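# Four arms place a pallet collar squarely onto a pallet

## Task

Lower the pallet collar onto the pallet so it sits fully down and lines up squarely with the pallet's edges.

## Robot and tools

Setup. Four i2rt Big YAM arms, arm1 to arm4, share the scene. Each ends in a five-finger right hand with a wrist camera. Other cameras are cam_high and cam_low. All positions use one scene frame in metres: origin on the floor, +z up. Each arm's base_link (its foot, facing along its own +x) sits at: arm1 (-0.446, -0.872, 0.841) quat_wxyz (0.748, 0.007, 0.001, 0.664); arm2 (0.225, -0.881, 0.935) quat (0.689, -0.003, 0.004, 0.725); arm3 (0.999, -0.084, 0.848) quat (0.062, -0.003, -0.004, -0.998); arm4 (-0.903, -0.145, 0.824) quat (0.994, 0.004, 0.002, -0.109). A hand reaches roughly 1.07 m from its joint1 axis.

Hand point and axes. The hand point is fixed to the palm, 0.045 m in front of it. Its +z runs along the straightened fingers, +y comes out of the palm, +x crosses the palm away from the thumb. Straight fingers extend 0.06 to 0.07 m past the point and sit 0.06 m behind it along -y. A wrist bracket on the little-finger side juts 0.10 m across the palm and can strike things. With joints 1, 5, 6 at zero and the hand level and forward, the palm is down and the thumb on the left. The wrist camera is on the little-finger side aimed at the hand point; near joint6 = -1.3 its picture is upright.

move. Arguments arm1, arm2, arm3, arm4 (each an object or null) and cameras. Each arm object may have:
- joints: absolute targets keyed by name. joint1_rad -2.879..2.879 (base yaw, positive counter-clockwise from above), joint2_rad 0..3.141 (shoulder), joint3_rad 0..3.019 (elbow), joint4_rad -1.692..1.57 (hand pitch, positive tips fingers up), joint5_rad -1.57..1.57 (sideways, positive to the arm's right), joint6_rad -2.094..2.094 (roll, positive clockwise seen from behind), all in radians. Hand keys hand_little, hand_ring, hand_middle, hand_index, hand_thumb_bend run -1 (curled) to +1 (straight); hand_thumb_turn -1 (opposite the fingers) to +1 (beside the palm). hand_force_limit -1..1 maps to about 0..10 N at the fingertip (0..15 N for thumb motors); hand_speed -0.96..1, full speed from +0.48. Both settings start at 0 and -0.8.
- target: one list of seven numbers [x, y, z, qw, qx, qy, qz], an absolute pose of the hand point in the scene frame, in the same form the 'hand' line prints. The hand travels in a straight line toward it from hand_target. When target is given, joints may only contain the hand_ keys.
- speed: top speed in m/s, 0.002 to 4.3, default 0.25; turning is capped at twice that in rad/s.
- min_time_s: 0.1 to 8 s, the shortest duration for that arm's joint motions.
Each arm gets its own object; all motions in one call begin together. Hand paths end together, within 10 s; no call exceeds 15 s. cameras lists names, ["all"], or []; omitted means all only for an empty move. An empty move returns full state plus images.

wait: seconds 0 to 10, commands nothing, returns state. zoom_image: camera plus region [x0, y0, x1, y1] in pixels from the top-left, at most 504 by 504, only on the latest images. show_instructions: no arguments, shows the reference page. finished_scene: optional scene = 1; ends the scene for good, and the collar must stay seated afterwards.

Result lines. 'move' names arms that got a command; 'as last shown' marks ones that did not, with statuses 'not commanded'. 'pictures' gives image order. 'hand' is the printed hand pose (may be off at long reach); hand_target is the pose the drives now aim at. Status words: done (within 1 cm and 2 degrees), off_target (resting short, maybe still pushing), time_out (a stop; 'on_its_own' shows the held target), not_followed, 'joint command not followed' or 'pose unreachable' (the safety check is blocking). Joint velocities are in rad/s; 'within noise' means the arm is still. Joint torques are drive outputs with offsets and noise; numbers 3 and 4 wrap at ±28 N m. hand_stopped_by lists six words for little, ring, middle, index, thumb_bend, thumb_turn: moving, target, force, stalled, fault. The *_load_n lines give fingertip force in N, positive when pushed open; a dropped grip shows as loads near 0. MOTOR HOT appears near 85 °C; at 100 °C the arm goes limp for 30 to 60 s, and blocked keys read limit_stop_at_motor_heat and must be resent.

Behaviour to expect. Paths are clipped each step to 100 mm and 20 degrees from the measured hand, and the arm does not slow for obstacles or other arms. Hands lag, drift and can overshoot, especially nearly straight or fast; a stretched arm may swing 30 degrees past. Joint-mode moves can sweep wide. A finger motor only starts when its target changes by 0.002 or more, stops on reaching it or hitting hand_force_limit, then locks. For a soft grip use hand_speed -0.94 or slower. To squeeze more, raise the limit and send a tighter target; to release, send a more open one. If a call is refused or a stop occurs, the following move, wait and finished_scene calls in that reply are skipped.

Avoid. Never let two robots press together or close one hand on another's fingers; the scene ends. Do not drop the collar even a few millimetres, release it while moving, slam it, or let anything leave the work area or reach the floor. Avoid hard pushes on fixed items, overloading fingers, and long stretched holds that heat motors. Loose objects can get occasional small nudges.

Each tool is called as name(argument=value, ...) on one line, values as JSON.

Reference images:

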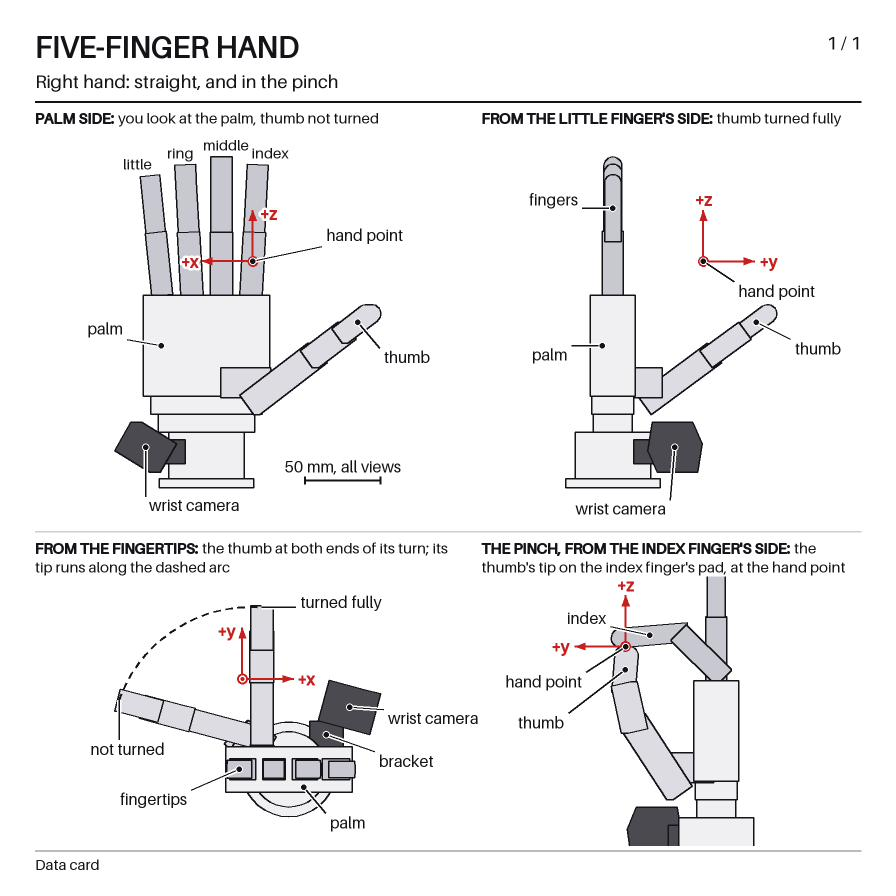

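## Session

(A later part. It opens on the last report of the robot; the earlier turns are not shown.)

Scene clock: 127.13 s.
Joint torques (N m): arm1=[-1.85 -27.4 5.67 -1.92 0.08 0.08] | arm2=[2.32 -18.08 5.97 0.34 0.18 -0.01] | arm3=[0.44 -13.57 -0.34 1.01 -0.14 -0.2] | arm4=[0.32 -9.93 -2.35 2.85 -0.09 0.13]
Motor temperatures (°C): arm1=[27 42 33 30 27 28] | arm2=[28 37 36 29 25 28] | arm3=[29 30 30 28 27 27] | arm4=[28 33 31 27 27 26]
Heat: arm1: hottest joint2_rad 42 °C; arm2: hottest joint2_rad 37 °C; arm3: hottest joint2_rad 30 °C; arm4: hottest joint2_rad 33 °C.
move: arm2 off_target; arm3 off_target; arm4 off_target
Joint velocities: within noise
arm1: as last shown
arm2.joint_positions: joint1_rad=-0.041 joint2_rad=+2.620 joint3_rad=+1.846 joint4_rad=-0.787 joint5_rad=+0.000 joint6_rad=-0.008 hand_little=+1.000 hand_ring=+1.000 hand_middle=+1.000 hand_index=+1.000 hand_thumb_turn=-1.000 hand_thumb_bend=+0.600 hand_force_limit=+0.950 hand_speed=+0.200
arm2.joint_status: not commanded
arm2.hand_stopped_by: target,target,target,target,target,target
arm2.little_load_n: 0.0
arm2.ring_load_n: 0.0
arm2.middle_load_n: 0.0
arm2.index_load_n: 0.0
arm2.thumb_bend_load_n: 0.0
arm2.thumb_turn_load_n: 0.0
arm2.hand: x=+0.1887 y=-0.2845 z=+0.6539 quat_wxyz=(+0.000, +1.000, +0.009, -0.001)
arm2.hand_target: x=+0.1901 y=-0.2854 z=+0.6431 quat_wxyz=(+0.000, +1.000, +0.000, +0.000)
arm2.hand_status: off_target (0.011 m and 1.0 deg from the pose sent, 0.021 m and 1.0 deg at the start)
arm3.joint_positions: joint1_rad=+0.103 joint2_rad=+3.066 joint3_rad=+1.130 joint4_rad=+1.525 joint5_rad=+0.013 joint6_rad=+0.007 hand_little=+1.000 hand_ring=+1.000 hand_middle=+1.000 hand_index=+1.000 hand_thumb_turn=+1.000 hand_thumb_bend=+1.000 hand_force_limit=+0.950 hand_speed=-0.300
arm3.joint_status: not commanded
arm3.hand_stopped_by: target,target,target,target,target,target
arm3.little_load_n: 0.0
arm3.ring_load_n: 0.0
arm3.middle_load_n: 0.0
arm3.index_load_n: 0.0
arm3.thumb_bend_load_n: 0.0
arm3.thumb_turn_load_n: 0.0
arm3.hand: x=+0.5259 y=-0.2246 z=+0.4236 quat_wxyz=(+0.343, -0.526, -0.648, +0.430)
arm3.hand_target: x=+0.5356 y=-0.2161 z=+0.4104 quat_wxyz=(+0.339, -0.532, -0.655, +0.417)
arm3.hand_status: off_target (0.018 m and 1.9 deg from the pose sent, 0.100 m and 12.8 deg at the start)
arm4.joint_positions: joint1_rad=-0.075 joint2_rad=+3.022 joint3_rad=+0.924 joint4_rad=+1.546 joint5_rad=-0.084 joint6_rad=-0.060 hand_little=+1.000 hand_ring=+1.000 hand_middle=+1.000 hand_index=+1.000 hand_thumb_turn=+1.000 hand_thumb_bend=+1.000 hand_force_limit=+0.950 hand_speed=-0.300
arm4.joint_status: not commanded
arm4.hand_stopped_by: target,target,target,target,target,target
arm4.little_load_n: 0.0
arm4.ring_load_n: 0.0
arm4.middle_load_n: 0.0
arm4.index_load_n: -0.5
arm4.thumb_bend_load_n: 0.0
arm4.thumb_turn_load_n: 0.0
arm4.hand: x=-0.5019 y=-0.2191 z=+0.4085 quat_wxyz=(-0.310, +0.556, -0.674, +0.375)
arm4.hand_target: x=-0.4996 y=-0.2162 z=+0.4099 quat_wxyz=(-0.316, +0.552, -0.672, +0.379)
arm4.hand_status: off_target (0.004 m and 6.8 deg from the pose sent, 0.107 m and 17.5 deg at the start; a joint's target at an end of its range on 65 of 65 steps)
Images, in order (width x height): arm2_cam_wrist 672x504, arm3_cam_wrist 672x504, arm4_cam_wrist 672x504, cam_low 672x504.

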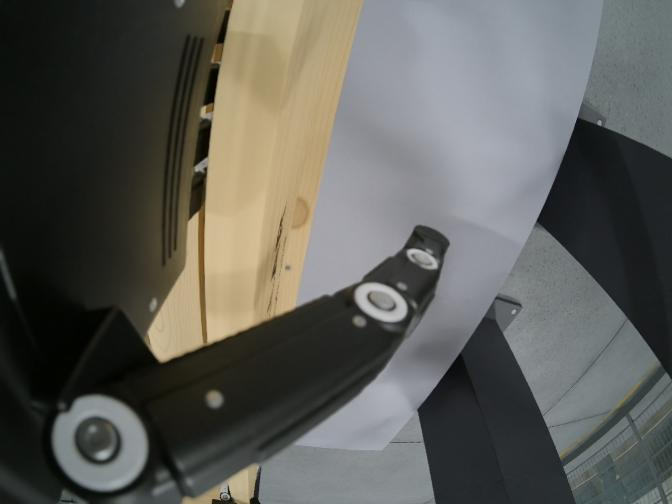

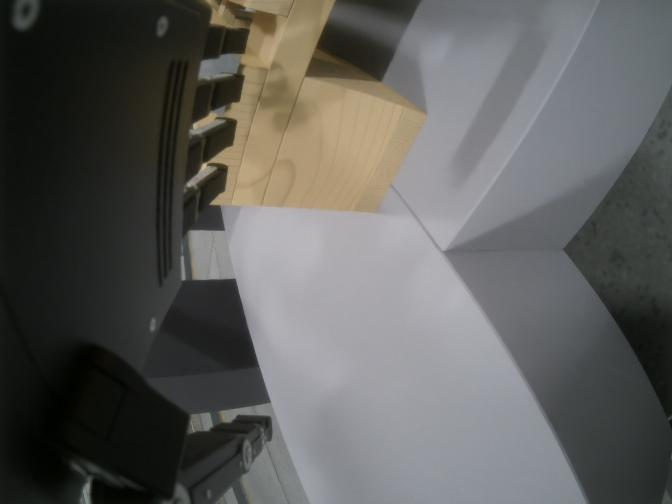

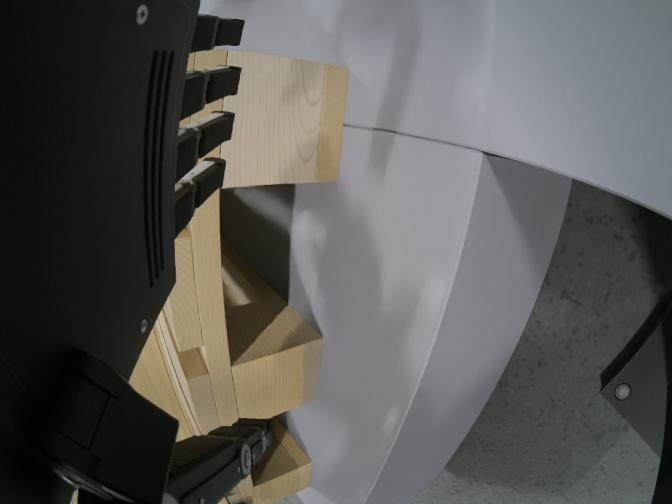

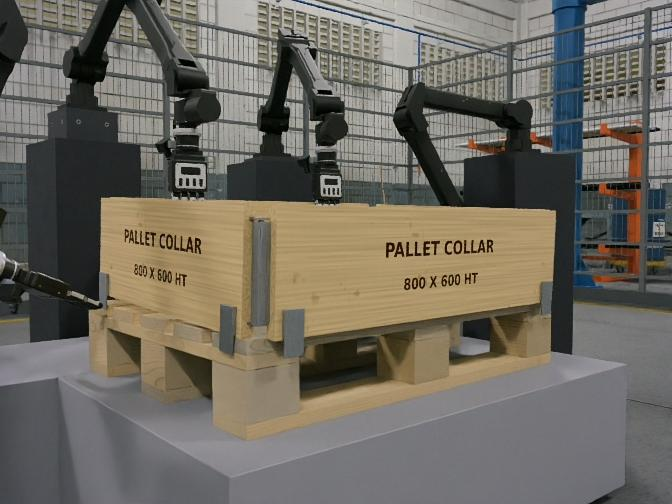

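move(arm2={"joints":{"hand_thumb_bend":-0.8,"hand_speed":-0.9}}, arm3={"target":[0.532,-0.207,0.388,0.3388,-0.5319,-0.6545,0.4170],"speed":0.06}, arm4={"target":[-0.475,-0.215,0.410,-0.3388,0.5319,-0.6545,0.4170],"speed":0.06})

move(arm3={"target":[0.502,-0.207,0.388,0.3388,-0.5319,-0.6545,0.4170],"speed":0.06}, arm4={"target":[-0.460,-0.215,0.410,-0.3388,0.5319,-0.6545,0.4170],"speed":0.06}, cameras=["arm2_cam_wrist","arm3_cam_wrist","arm4_cam_wrist","cam_low"])

zoom_image(camera="cam_low", region=[50, 230, 150, 340])

zoom_image(camera="arm4_cam_wrist", region=[170, 0, 330, 220])

zoom_image(camera="arm3_cam_wrist", region=[170, 0, 330, 220])

Scene clock: 136.10 s.
Joint torques (N m): arm1=[-2.08 -28.51 5.52 -1.89 0.03 0.05] | arm2=[2.49 -17.9 6.3 0.32 0.18 0.14] | arm3=[0.03 -14.68 -0.25 1.03 -0.14 -0.14] | arm4=[0.32 -10.23 -1.98 2.89 -0.07 0.14]
Motor temperatures (°C): arm1=[27 44 32 30 27 28] | arm2=[28 36 36 29 25 28] | arm3=[29 30 29 28 27 27] | arm4=[28 32 31 27 27 26]
Heat: arm1: hottest joint2_rad 44 °C; arm2: hottest joint2_rad 36 °C; arm3: hottest joint2_rad 30 °C; arm4: hottest joint2_rad 32 °C.
move: arm2 off_target; arm3 off_target; arm4 off_target
Joint velocities: within noise
arm1: as last shown
arm2.joint_positions: joint1_rad=-0.041 joint2_rad=+2.622 joint3_rad=+1.841 joint4_rad=-0.787 joint5_rad=+0.000 joint6_rad=-0.024 hand_little=+1.000 hand_ring=+1.000 hand_middle=+1.000 hand_index=+1.000 hand_thumb_turn=-1.000 hand_thumb_bend=-0.506 hand_force_limit=+0.950 hand_speed=-0.900
arm2.joint_status: hand_thumb_bend off_target (ended at -0.506, target -0.800); the others done
arm2.hand_stopped_by: target,target,target,target,force,target
arm2.little_load_n: 0.0
arm2.ring_load_n: 0.0
arm2.middle_load_n: 0.0
arm2.index_load_n: 0.0
arm2.thumb_bend_load_n: 13.5
arm2.thumb_turn_load_n: 1.0
arm2.hand: x=+0.1896 y=-0.2886 z=+0.6516 quat_wxyz=(+0.004, +1.000, +0.016, -0.001)
arm2.hand_target: x=+0.1901 y=-0.2853 z=+0.6433 quat_wxyz=(+0.000, +1.000, +0.000, +0.000)
arm2.hand_status: not commanded
arm3.joint_positions: joint1_rad=+0.076 joint2_rad=+3.118 joint3_rad=+1.194 joint4_rad=+1.512 joint5_rad=-0.013 joint6_rad=-0.006 hand_little=+1.000 hand_ring=+1.000 hand_middle=+1.000 hand_index=+1.000 hand_thumb_turn=+1.000 hand_thumb_bend=+1.000 hand_force_limit=+0.950 hand_speed=-0.300
arm3.joint_status: not commanded
arm3.hand_stopped_by: target,target,target,target,target,target
arm3.little_load_n: 0.0
arm3.ring_load_n: 0.0
arm3.middle_load_n: 0.0
arm3.index_load_n: 0.0
arm3.thumb_bend_load_n: 0.0
arm3.thumb_turn_load_n: 0.0
arm3.hand: x=+0.5223 y=-0.2164 z=+0.4020 quat_wxyz=(+0.343, -0.525, -0.649, +0.430)
arm3.hand_target: x=+0.5326 y=-0.2073 z=+0.3887 quat_wxyz=(+0.338, -0.532, -0.655, +0.417)
arm3.hand_status: off_target (0.019 m and 1.9 deg from the pose sent, 0.040 m and 1.9 deg at the start; a joint's target at an end of its range on 48 of 74 steps)
arm4.joint_positions: joint1_rad=-0.043 joint2_rad=+3.022 joint3_rad=+0.971 joint4_rad=+1.546 joint5_rad=-0.049 joint6_rad=-0.041 hand_little=+1.000 hand_ring=+1.000 hand_middle=+1.000 hand_index=+1.000 hand_thumb_turn=+1.000 hand_thumb_bend=+1.000 hand_force_limit=+0.950 hand_speed=-0.300
arm4.joint_status: not commanded
arm4.hand_stopped_by: target,target,target,target,target,target
arm4.little_load_n: 0.0
arm4.ring_load_n: 0.0
arm4.middle_load_n: 0.0
arm4.index_load_n: 0.5
arm4.thumb_bend_load_n: 0.0
arm4.thumb_turn_load_n: 0.0
arm4.hand: x=-0.4762 y=-0.2182 z=+0.4088 quat_wxyz=(-0.319, +0.547, -0.667, +0.393)
arm4.hand_target: x=-0.4746 y=-0.2152 z=+0.4099 quat_wxyz=(-0.325, +0.543, -0.665, +0.396)
arm4.hand_status: off_target (0.004 m and 4.2 deg from the pose sent, 0.027 m and 6.8 deg at the start; a joint's target at an end of its range on 76 of 76 steps)
pictures: none

Scene clock: 137.10 s.
Joint torques (N m): arm1=[-1.79 -28.45 5.7 -2 0.09 0.08] | arm2=[2.08 -18.14 6.28 0.35 0.18 0.14] | arm3=[0.62 -16.67 0.38 1.22 -0.11 -0.24] | arm4=[0.32 -10.4 -1.72 2.92 -0.07 0.13]
Motor temperatures (°C): arm1=[27 44 32 30 27 28] | arm2=[28 36 36 29 25 28] | arm3=[29 30 29 28 27 27] | arm4=[28 32 31 27 27 26]
Heat: arm1: hottest joint2_rad 44 °C; arm2: hottest joint2_rad 36 °C; arm3: hottest joint2_rad 30 °C; arm4: hottest joint2_rad 32 °C.
move: arm3 done; arm4 off_target
Joint velocities: within noise
arm1, arm2: as last shown
arm2.thumb_turn_load_n: 1.5
arm3.joint_positions: joint1_rad=+0.060 joint2_rad=+3.118 joint3_rad=+1.239 joint4_rad=+1.433 joint5_rad=-0.028 joint6_rad=-0.013 hand_little=+1.000 hand_ring=+1.000 hand_middle=+1.000 hand_index=+1.000 hand_thumb_turn=+1.000 hand_thumb_bend=+1.000 hand_force_limit=+0.950 hand_speed=-0.300
arm3.joint_status: not commanded
arm3.hand_stopped_by: target,target,target,target,target,target
arm3.little_load_n: 0.0
arm3.ring_load_n: 0.0
arm3.middle_load_n: 0.0
arm3.index_load_n: 0.0
arm3.thumb_bend_load_n: 0.0
arm3.thumb_turn_load_n: 0.0
arm3.hand: x=+0.5102 y=-0.2134 z=+0.3892 quat_wxyz=(+0.334, -0.531, -0.656, +0.420)
arm3.hand_target: x=+0.5022 y=-0.2069 z=+0.3882 quat_wxyz=(+0.339, -0.532, -0.654, +0.417)
arm3.hand_status: done (0.010 m and 0.7 deg from the pose sent, 0.026 m and 1.9 deg at the start)
arm4.joint_positions: joint1_rad=-0.029 joint2_rad=+3.022 joint3_rad=+1.001 joint4_rad=+1.546 joint5_rad=-0.034 joint6_rad=-0.033 hand_little=+1.000 hand_ring=+1.000 hand_middle=+1.000 hand_index=+1.000 hand_thumb_turn=+1.000 hand_thumb_bend=+1.000 hand_force_limit=+0.950 hand_speed=-0.300
arm4.joint_status: not commanded
arm4.hand_stopped_by: target,target,target,target,target,target
arm4.little_load_n: 0.0
arm4.ring_load_n: 0.0
arm4.middle_load_n: 0.0
arm4.index_load_n: 0.0
arm4.thumb_bend_load_n: 0.0
arm4.thumb_turn_load_n: -0.5
arm4.hand: x=-0.4604 y=-0.2184 z=+0.4096 quat_wxyz=(-0.325, +0.541, -0.662, +0.404)
arm4.hand_target: x=-0.4597 y=-0.2150 z=+0.4100 quat_wxyz=(-0.332, +0.538, -0.660, +0.406)
arm4.hand_status: off_target (0.003 m and 2.5 deg from the pose sent, 0.017 m and 4.2 deg at the start; a joint's target at an end of its range on 30 of 30 steps)
Images, in order (width x height): arm2_cam_wrist 672x504, arm3_cam_wrist 672x504, arm4_cam_wrist 672x504, cam_low 672x504.

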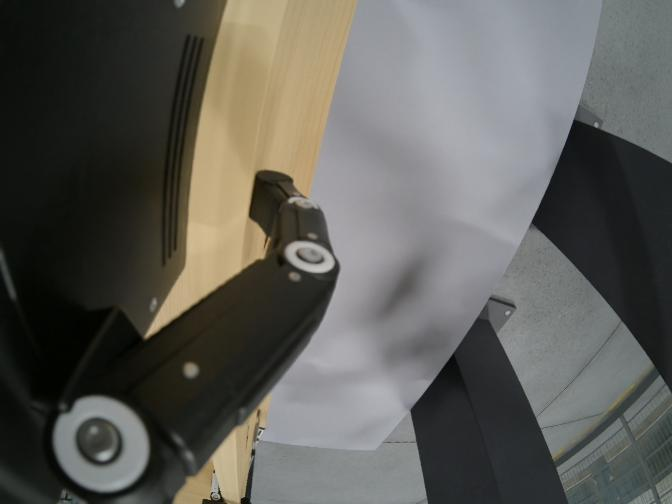

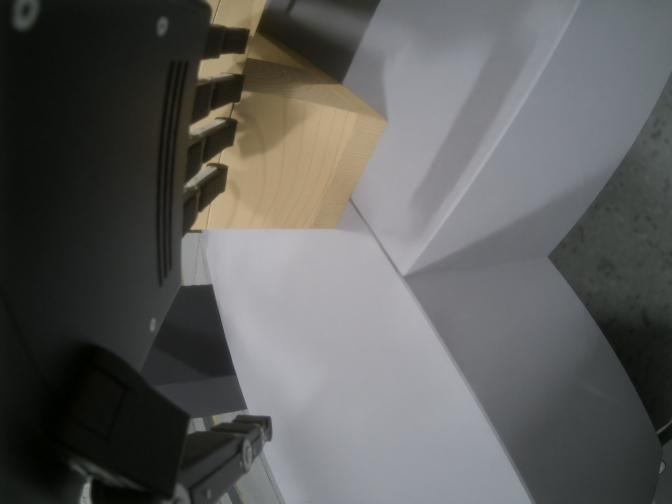

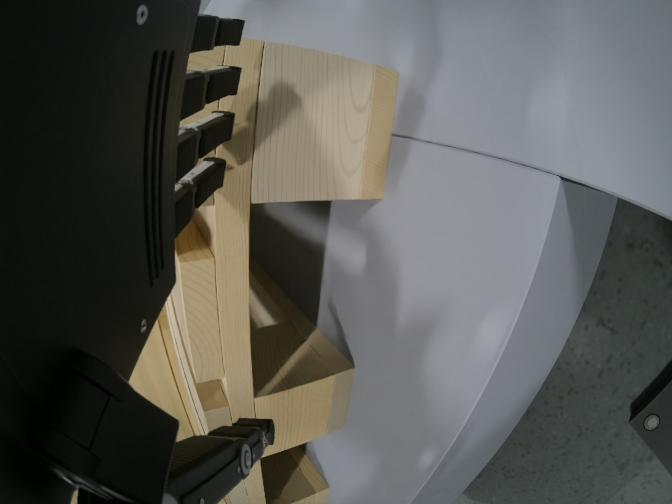

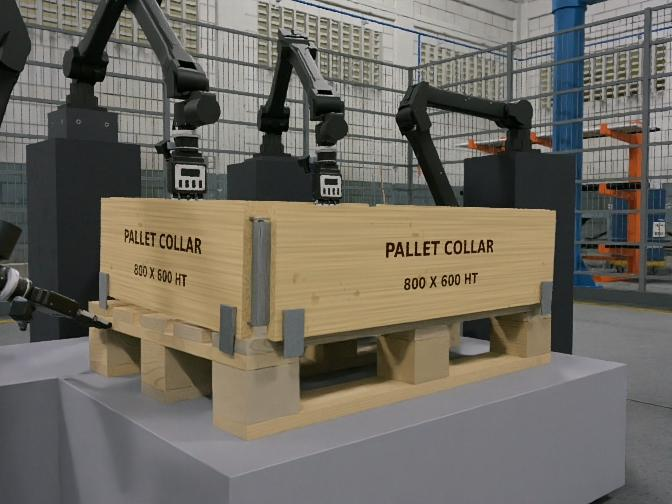

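Scaled by 4.582 from the camera's image (finer frame: 960x720).

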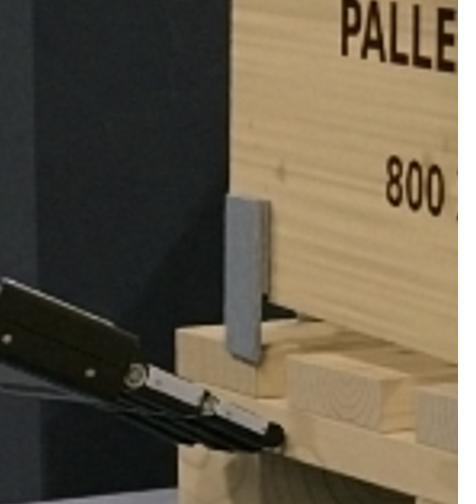

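Scaled by 2.291 from the camera's image (finer frame: 960x720).

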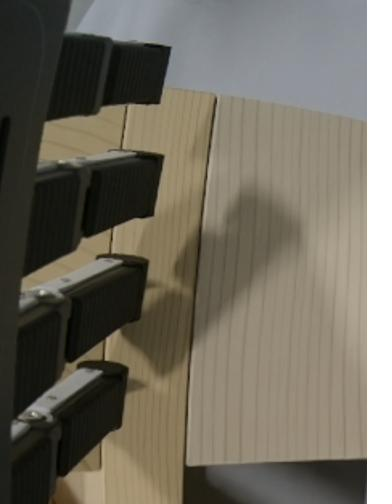

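Scaled by 2.291 from the camera's image (finer frame: 960x720).

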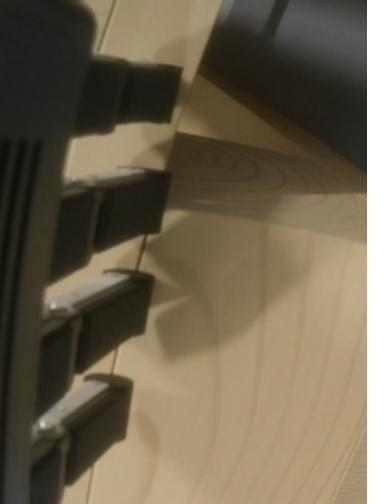

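move(arm3={"target":[0.494,-0.207,0.415,0.3388,-0.5319,-0.6545,0.4170],"speed":0.05}, arm4={"target":[-0.450,-0.215,0.430,-0.3388,0.5319,-0.6545,0.4170],"speed":0.05}, cameras=["arm3_cam_wrist","arm4_cam_wrist","cam_low"])

zoom_image(camera="cam_low", region=[50, 230, 150, 340])

zoom_image(camera="arm4_cam_wrist", region=[170, 0, 330, 220])

zoom_image(camera="arm3_cam_wrist", region=[170, 0, 330, 220])

Scene clock: 138.70 s.
Joint torques (N m): arm1=[-1.38 -28.28 5.7 -1.96 0.03 0.09] | arm2=[2.37 -18.14 6.31 0.24 0.18 0.14] | arm3=[-0.26 -18.14 -0.13 1.35 -0.11 -0.21] | arm4=[0.38 -12.75 -2.73 2.92 -0.11 0.15]
Motor temperatures (°C): arm1=[27 44 32 30 27 28] | arm2=[28 36 36 29 25 28] | arm3=[29 30 29 28 27 27] | arm4=[28 32 31 27 27 26]
Heat: arm1: hottest joint2_rad 44 °C; arm2: hottest joint2_rad 36 °C; arm3: hottest joint2_rad 30 °C; arm4: hottest joint2_rad 32 °C.
move: arm3 off_target; arm4 off_target
Joint velocities: within noise
arm1, arm2: as last shown
arm2.ring_load_n: 0.5
arm2.hand: x=+0.1897 y=-0.2886 z=+0.6516 quat_wxyz=(+0.004, +1.000, +0.017, -0.001)
arm3.joint_positions: joint1_rad=+0.058 joint2_rad=+3.064 joint3_rad=+1.189 joint4_rad=+1.410 joint5_rad=-0.031 joint6_rad=-0.013 hand_little=+1.000 hand_ring=+1.000 hand_middle=+1.000 hand_index=+1.000 hand_thumb_turn=+1.000 hand_thumb_bend=+1.000 hand_force_limit=+0.950 hand_speed=-0.300
arm3.joint_status: not commanded
arm3.hand_stopped_by: target,target,target,target,target,target
arm3.little_load_n: 0.0
arm3.ring_load_n: -1.5
arm3.middle_load_n: 0.0
arm3.index_load_n: 0.0
arm3.thumb_bend_load_n: 0.0
arm3.thumb_turn_load_n: 0.0
arm3.hand: x=+0.5099 y=-0.2129 z=+0.4053 quat_wxyz=(+0.328, -0.534, -0.660, +0.414)
arm3.hand_target: x=+0.4943 y=-0.2069 z=+0.4150 quat_wxyz=(+0.339, -0.532, -0.655, +0.417)
arm3.hand_status: off_target (0.020 m and 1.4 deg from the pose sent, 0.031 m and 0.7 deg at the start)
arm4.joint_positions: joint1_rad=-0.022 joint2_rad=+3.004 joint3_rad=+0.982 joint4_rad=+1.546 joint5_rad=-0.023 joint6_rad=-0.030 hand_little=+1.000 hand_ring=+1.000 hand_middle=+1.000 hand_index=+1.000 hand_thumb_turn=+1.000 hand_thumb_bend=+1.000 hand_force_limit=+0.950 hand_speed=-0.300
arm4.joint_status: not commanded
arm4.hand_stopped_by: target,target,target,target,target,target
arm4.little_load_n: 0.0
arm4.ring_load_n: 0.0
arm4.middle_load_n: 0.0
arm4.index_load_n: -1.5
arm4.thumb_bend_load_n: 0.0
arm4.thumb_turn_load_n: 0.0
arm4.hand: x=-0.4600 y=-0.2171 z=+0.4164 quat_wxyz=(-0.324, +0.541, -0.663, +0.405)
arm4.hand_target: x=-0.4498 y=-0.2151 z=+0.4296 quat_wxyz=(-0.335, +0.535, -0.657, +0.412)
arm4.hand_status: off_target (0.017 m and 2.6 deg from the pose sent, 0.023 m and 2.5 deg at the start; a joint's target at an end of its range on 32 of 32 steps)
Images, in order (width x height): arm3_cam_wrist 672x504, arm4_cam_wrist 672x504, cam_low 672x504.

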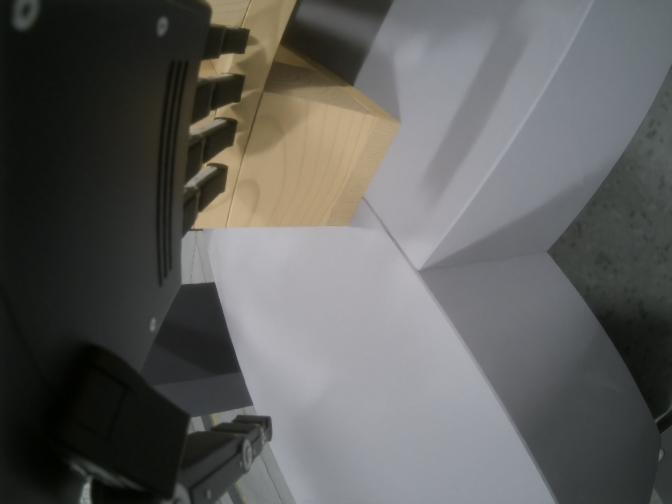

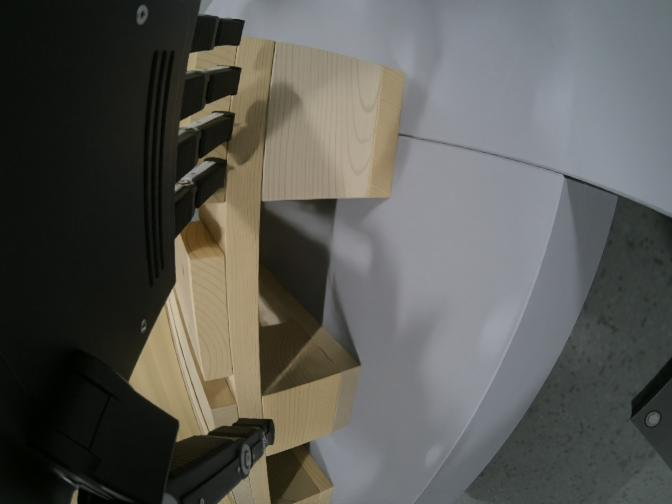

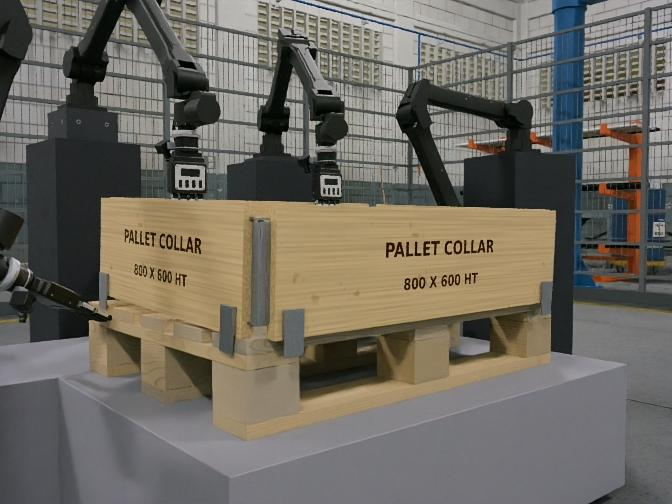

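Scaled by 4.582 from the camera's image (finer frame: 960x720).

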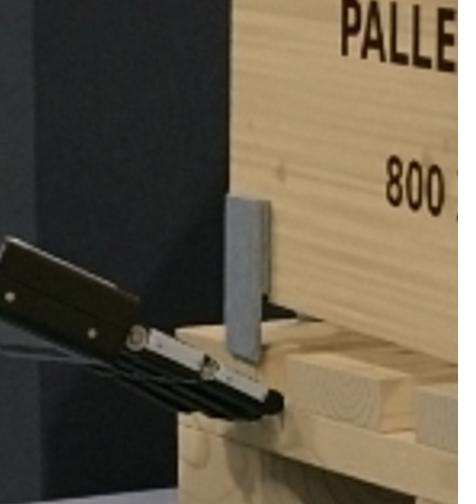

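Scaled by 2.291 from the camera's image (finer frame: 960x720).

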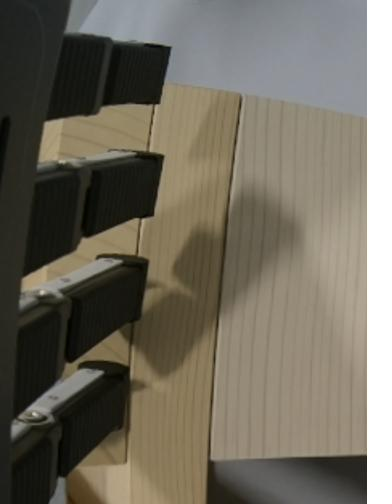

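Scaled by 2.291 from the camera's image (finer frame: 960x720).

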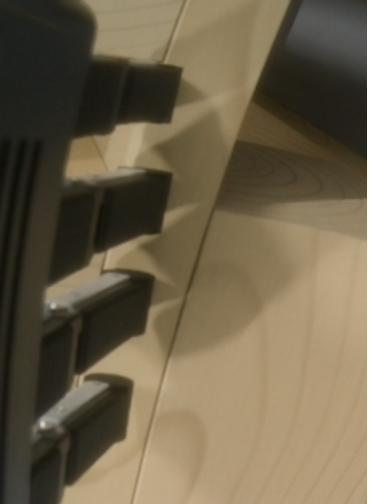

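move(arm3={"target":[0.498,-0.207,0.440,0.3388,-0.5319,-0.6545,0.4170],"speed":0.05}, arm4={"target":[-0.453,-0.215,0.452,-0.3388,0.5319,-0.6545,0.4170],"speed":0.05}, cameras=["arm3_cam_wrist","arm4_cam_wrist","cam_low"])

zoom_image(camera="cam_low", region=[50, 230, 150, 340])

zoom_image(camera="arm4_cam_wrist", region=[170, 0, 330, 220])

zoom_image(camera="arm3_cam_wrist", region=[170, 0, 330, 220])

Scene clock: 139.90 s.
Joint torques (N m): arm1=[-1.79 -28.16 5.68 -2.03 0.04 0.05] | arm2=[2.26 -18.02 6.27 0.23 0.16 0.15] | arm3=[0.38 -17.85 -0.36 1.96 -0.04 -0.16] | arm4=[0.32 -13.1 -2.22 2.91 -0.19 0.14]
Motor temperatures (°C): arm1=[27 44 32 30 27 28] | arm2=[28 36 36 29 25 28] | arm3=[29 30 29 28 27 27] | arm4=[28 32 31 27 27 26]
Heat: arm1: hottest joint2_rad 44 °C; arm2: hottest joint2_rad 36 °C; arm3: hottest joint2_rad 30 °C; arm4: hottest joint2_rad 32 °C.
move: arm3 off_target; arm4 off_target
Joint velocities: within noise
arm1, arm2: as last shown
arm1.middle_load_n: 0.5
arm2.little_load_n: 0.5
arm2.ring_load_n: 0.0
arm3.joint_positions: joint1_rad=+0.058 joint2_rad=+3.000 joint3_rad=+1.115 joint4_rad=+1.410 joint5_rad=-0.031 joint6_rad=-0.014 hand_little=+1.000 hand_ring=+1.000 hand_middle=+1.000 hand_index=+1.000 hand_thumb_turn=+1.000 hand_thumb_bend=+1.000 hand_force_limit=+0.950 hand_speed=-0.300
arm3.joint_status: not commanded
arm3.hand_stopped_by: target,target,target,target,target,target
arm3.little_load_n: 0.0
arm3.ring_load_n: -0.5
arm3.middle_load_n: -1.0
arm3.index_load_n: 0.0
arm3.thumb_bend_load_n: 0.0
arm3.thumb_turn_load_n: -0.5
arm3.hand: x=+0.5132 y=-0.2121 z=+0.4291 quat_wxyz=(+0.326, -0.535, -0.662, +0.411)
arm3.hand_target: x=+0.4981 y=-0.2069 z=+0.4401 quat_wxyz=(+0.339, -0.532, -0.654, +0.417)
arm3.hand_status: off_target (0.019 m and 1.9 deg from the pose sent, 0.037 m and 1.4 deg at the start)
arm4.joint_positions: joint1_rad=-0.022 joint2_rad=+2.951 joint3_rad=+0.909 joint4_rad=+1.546 joint5_rad=-0.023 joint6_rad=-0.030 hand_little=+1.000 hand_ring=+1.000 hand_middle=+1.000 hand_index=+1.000 hand_thumb_turn=+1.000 hand_thumb_bend=+1.000 hand_force_limit=+0.950 hand_speed=-0.300
arm4.joint_status: not commanded
arm4.hand_stopped_by: target,target,target,target,target,target
arm4.little_load_n: 0.0
arm4.ring_load_n: 0.0
arm4.middle_load_n: 0.0
arm4.index_load_n: -2.5
arm4.thumb_bend_load_n: 0.0
arm4.thumb_turn_load_n: 0.0
arm4.hand: x=-0.4697 y=-0.2148 z=+0.4361 quat_wxyz=(-0.319, +0.544, -0.667, +0.398)
arm4.hand_target: x=-0.4527 y=-0.2151 z=+0.4518 quat_wxyz=(-0.334, +0.536, -0.658, +0.410)
arm4.hand_status: off_target (0.023 m and 3.7 deg from the pose sent, 0.036 m and 2.6 deg at the start; a joint's target at an end of its range on 31 of 31 steps)
Images, in order (width x height): arm3_cam_wrist 672x504, arm4_cam_wrist 672x504, cam_low 672x504.

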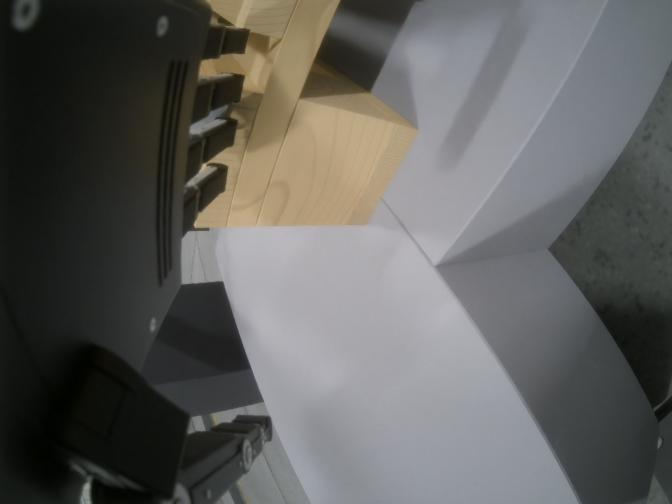

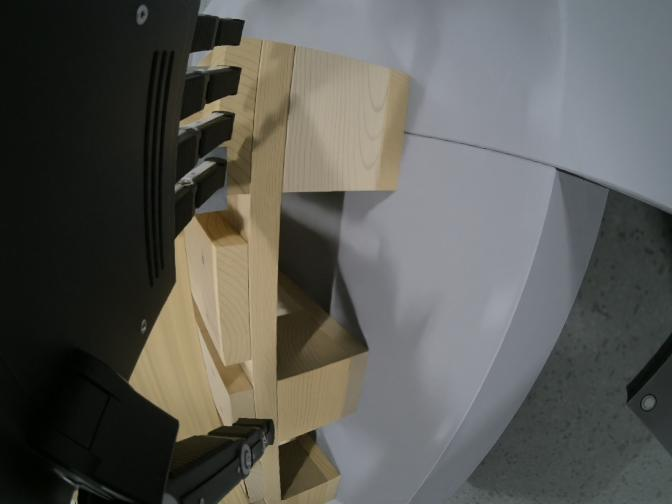

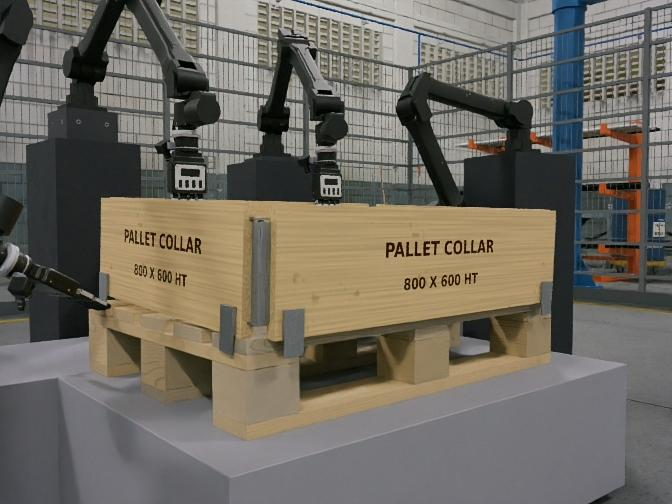

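Scaled by 4.582 from the camera's image (finer frame: 960x720).

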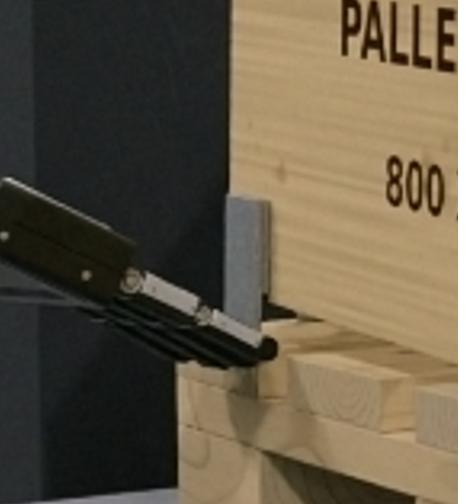

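Scaled by 2.291 from the camera's image (finer frame: 960x720).

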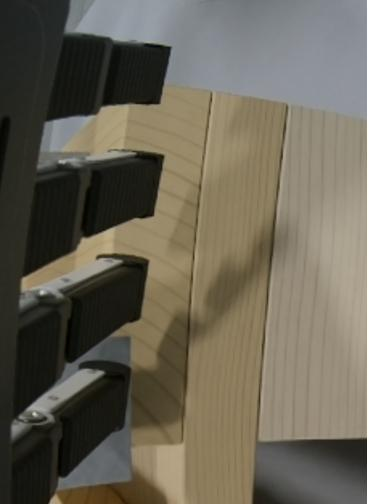

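Scaled by 2.291 from the camera's image (finer frame: 960x720).

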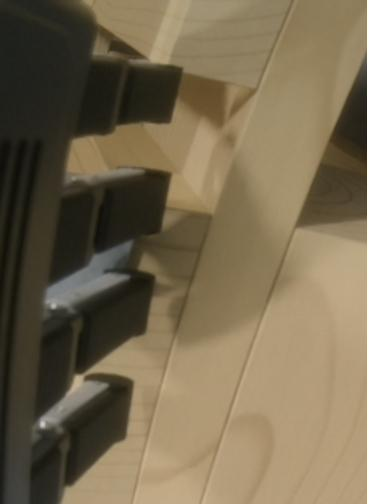

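move(arm3={"target":[0.508,-0.214,0.405,0.3388,-0.5319,-0.6545,0.4170],"speed":0.08}, arm4={"target":[-0.462,-0.203,0.416,-0.3388,0.5319,-0.6545,0.4170],"speed":0.08})

move(arm3={"target":[0.494,-0.214,0.410,0.3388,-0.5319,-0.6545,0.4170],"speed":0.08}, arm4={"target":[-0.447,-0.203,0.422,-0.3388,0.5319,-0.6545,0.4170],"speed":0.08}, cameras=["arm3_cam_wrist","arm4_cam_wrist","cam_low"])

zoom_image(camera="arm4_cam_wrist", region=[170, 0, 330, 220])

zoom_image(camera="arm3_cam_wrist", region=[170, 0, 330, 220])

Scene clock: 141.63 s.
Joint torques (N m): arm1=[-1.96 -28.4 5.67 -2.06 0.11 0.1] | arm2=[2.43 -18.02 6.26 0.29 0.16 0.14] | arm3=[1.55 -15.68 0.32 2.4 0.12 -0.1] | arm4=[-0.09 -10.46 -1.78 2.91 -0.07 0.13]
Motor temperatures (°C): arm1=[27 45 32 30 27 28] | arm2=[28 36 36 29 25 28] | arm3=[29 30 29 28 27 27] | arm4=[28 32 31 27 27 26]
Heat: arm1: hottest joint2_rad 45 °C; arm2: hottest joint2_rad 36 °C; arm3: hottest joint2_rad 30 °C; arm4: hottest joint2_rad 32 °C.
move: arm3 done; arm4 off_target
Joint velocities: within noise
arm1.joint_positions: joint1_rad=-0.273 joint2_rad=+2.496 joint3_rad=+1.872 joint4_rad=-0.923 joint5_rad=+0.010 joint6_rad=-0.424 hand_little=+1.000 hand_ring=+1.000 hand_middle=+1.000 hand_index=+1.000 hand_thumb_turn=-1.000 hand_thumb_bend=-0.543 hand_force_limit=+0.950 hand_speed=-0.920
arm1.joint_status: not commanded
arm1.hand_stopped_by: target,target,target,target,force,target
arm1.little_load_n: 0.0
arm1.ring_load_n: 0.0
arm1.middle_load_n: 0.0
arm1.index_load_n: 0.0
arm1.thumb_bend_load_n: 16.0
arm1.thumb_turn_load_n: 1.0
arm1.hand: x=-0.2132 y=-0.3026 z=+0.6547 quat_wxyz=(-0.013, +1.000, +0.015, +0.004)
arm1.hand_target: x=-0.2053 y=-0.3186 z=+0.6913 quat_wxyz=(+0.000, +1.000, +0.000, +0.000)
arm1.hand_status: not commanded
arm2: as last shown
arm2.little_load_n: 0.0
arm3.joint_positions: joint1_rad=+0.058 joint2_rad=+3.066 joint3_rad=+1.185 joint4_rad=+1.414 joint5_rad=-0.014 joint6_rad=-0.014 hand_little=+1.000 hand_ring=+1.000 hand_middle=+1.000 hand_index=+1.000 hand_thumb_turn=+1.000 hand_thumb_bend=+1.000 hand_force_limit=+0.950 hand_speed=-0.300
arm3.joint_status: not commanded
arm3.hand_stopped_by: target,target,target,target,target,target
arm3.little_load_n: 0.0
arm3.ring_load_n: 0.0
arm3.middle_load_n: 0.0
arm3.index_load_n: 0.0
arm3.thumb_bend_load_n: 0.0
arm3.thumb_turn_load_n: -0.5
arm3.hand: x=+0.5112 y=-0.2092 z=+0.4045 quat_wxyz=(+0.333, -0.538, -0.658, +0.408)
arm3.hand_target: x=+0.5081 y=-0.2140 z=+0.4051 quat_wxyz=(+0.339, -0.532, -0.655, +0.417)
arm3.hand_status: done (0.006 m and 1.4 deg from the pose sent, 0.025 m and 1.9 deg at the start)
arm4.joint_positions: joint1_rad=+0.011 joint2_rad=+3.008 joint3_rad=+0.974 joint4_rad=+1.546 joint5_rad=+0.002 joint6_rad=-0.017 hand_little=+1.000 hand_ring=+1.000 hand_middle=+1.000 hand_index=+1.000 hand_thumb_turn=+1.000 hand_thumb_bend=+1.000 hand_force_limit=+0.950 hand_speed=-0.300
arm4.joint_status: not commanded
arm4.hand_stopped_by: target,target,target,target,target,target
arm4.little_load_n: 0.0
arm4.ring_load_n: -0.5
arm4.middle_load_n: 0.0
arm4.index_load_n: 0.0
arm4.thumb_bend_load_n: 0.0
arm4.thumb_turn_load_n: 0.0
arm4.hand: x=-0.4638 y=-0.2053 z=+0.4144 quat_wxyz=(-0.322, +0.544, -0.664, +0.400)
arm4.hand_target: x=-0.4616 y=-0.2031 z=+0.4160 quat_wxyz=(-0.329, +0.540, -0.662, +0.403)
arm4.hand_status: off_target (0.003 m and 3.3 deg from the pose sent, 0.024 m and 3.7 deg at the start; a joint's target at an end of its range on 31 of 31 steps)
pictures: none

Scene clock: 142.60 s.
Joint torques (N m): arm1=[-1.9 -28.75 5.59 -2.09 0.05 0.12] | arm2=[2.2 -18.08 6.26 0.35 0.16 0.17] | arm3=[2.02 -17.38 1.1 0.99 -0.11 -0.15] | arm4=[0.5 -11.52 -1.43 2.92 -0.09 0.17]
Motor temperatures (°C): arm1=[27 45 32 30 27 28] | arm2=[28 36 36 29 25 28] | arm3=[29 30 28 28 27 27] | arm4=[28 32 31 27 27 26]
Heat: arm1: hottest joint2_rad 45 °C; arm2: hottest joint2_rad 36 °C; arm3: hottest joint2_rad 30 °C; arm4: hottest joint2_rad 32 °C.
move: arm3 off_target; arm4 off_target
Joint velocities: within noise
arm1, arm2: as last shown
arm2.thumb_turn_load_n: 1.0
arm3.joint_positions: joint1_rad=+0.058 joint2_rad=+3.066 joint3_rad=+1.188 joint4_rad=+1.414 joint5_rad=-0.014 joint6_rad=-0.014 hand_little=+1.000 hand_ring=+1.000 hand_middle=+1.000 hand_index=+1.000 hand_thumb_turn=+1.000 hand_thumb_bend=+1.000 hand_force_limit=+0.950 hand_speed=-0.300
arm3.joint_status: not commanded
arm3.hand_stopped_by: target,target,target,target,target,target
arm3.little_load_n: 0.0
arm3.ring_load_n: -0.5
arm3.middle_load_n: -1.0
arm3.index_load_n: 0.0
arm3.thumb_bend_load_n: 0.0
arm3.thumb_turn_load_n: 0.0
arm3.hand: x=+0.5094 y=-0.2096 z=+0.4048 quat_wxyz=(+0.334, -0.537, -0.657, +0.410)
arm3.hand_target: x=+0.4942 y=-0.2139 z=+0.4105 quat_wxyz=(+0.339, -0.532, -0.654, +0.417)
arm3.hand_status: off_target (0.017 m and 1.2 deg from the pose sent, 0.019 m and 1.4 deg at the start)
arm4.joint_positions: joint1_rad=+0.019 joint2_rad=+3.008 joint3_rad=+0.986 joint4_rad=+1.546 joint5_rad=+0.013 joint6_rad=-0.013 hand_little=+1.000 hand_ring=+1.000 hand_middle=+1.000 hand_index=+1.000 hand_thumb_turn=+1.000 hand_thumb_bend=+1.000 hand_force_limit=+0.950 hand_speed=-0.300
arm4.joint_status: not commanded
arm4.hand_stopped_by: target,target,target,target,target,target
arm4.little_load_n: 0.0
arm4.ring_load_n: 0.0
arm4.middle_load_n: 0.0
arm4.index_load_n: -1.0
arm4.thumb_bend_load_n: 0.0
arm4.thumb_turn_load_n: 0.0
arm4.hand: x=-0.4578 y=-0.2053 z=+0.4148 quat_wxyz=(-0.323, +0.542, -0.662, +0.405)
arm4.hand_target: x=-0.4469 y=-0.2030 z=+0.4220 quat_wxyz=(-0.336, +0.535, -0.657, +0.412)
arm4.hand_status: off_target (0.013 m and 2.7 deg from the pose sent, 0.019 m and 3.3 deg at the start; a joint's target at an end of its range on 28 of 28 steps)
Images, in order (width x height): arm3_cam_wrist 672x504, arm4_cam_wrist 672x504, cam_low 672x504.

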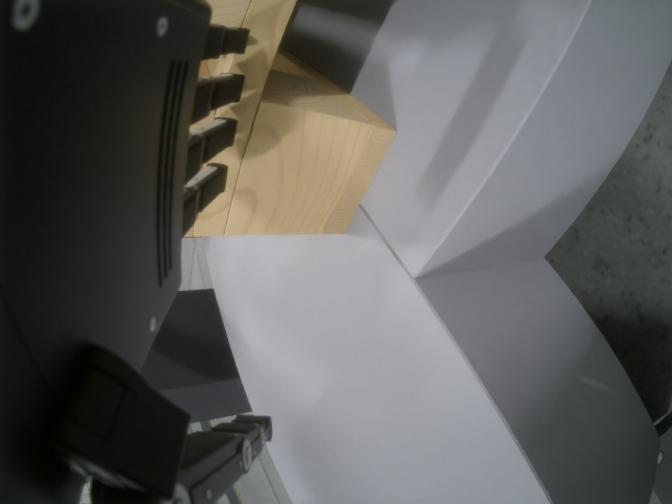

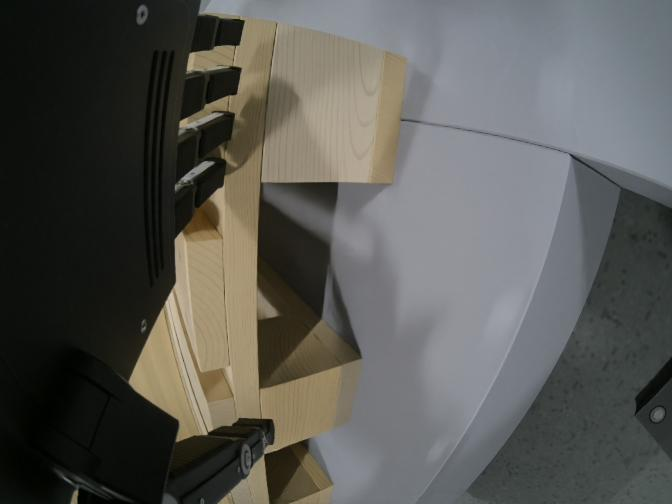

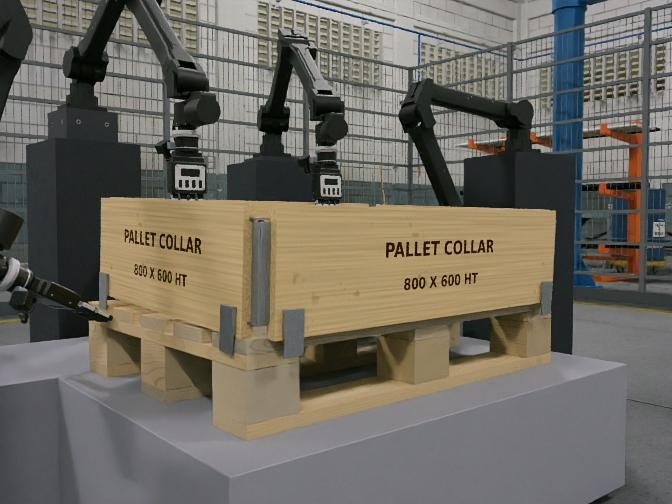

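Scaled by 2.291 from the camera's image (finer frame: 960x720).

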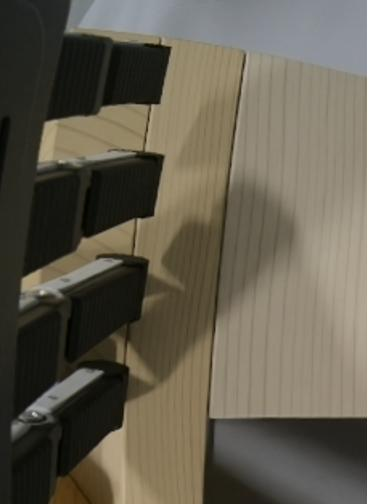

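Scaled by 2.291 from the camera's image (finer frame: 960x720).

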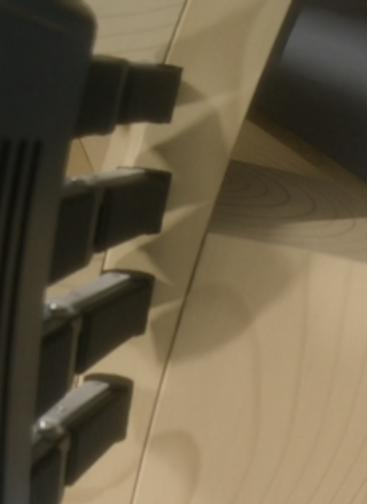

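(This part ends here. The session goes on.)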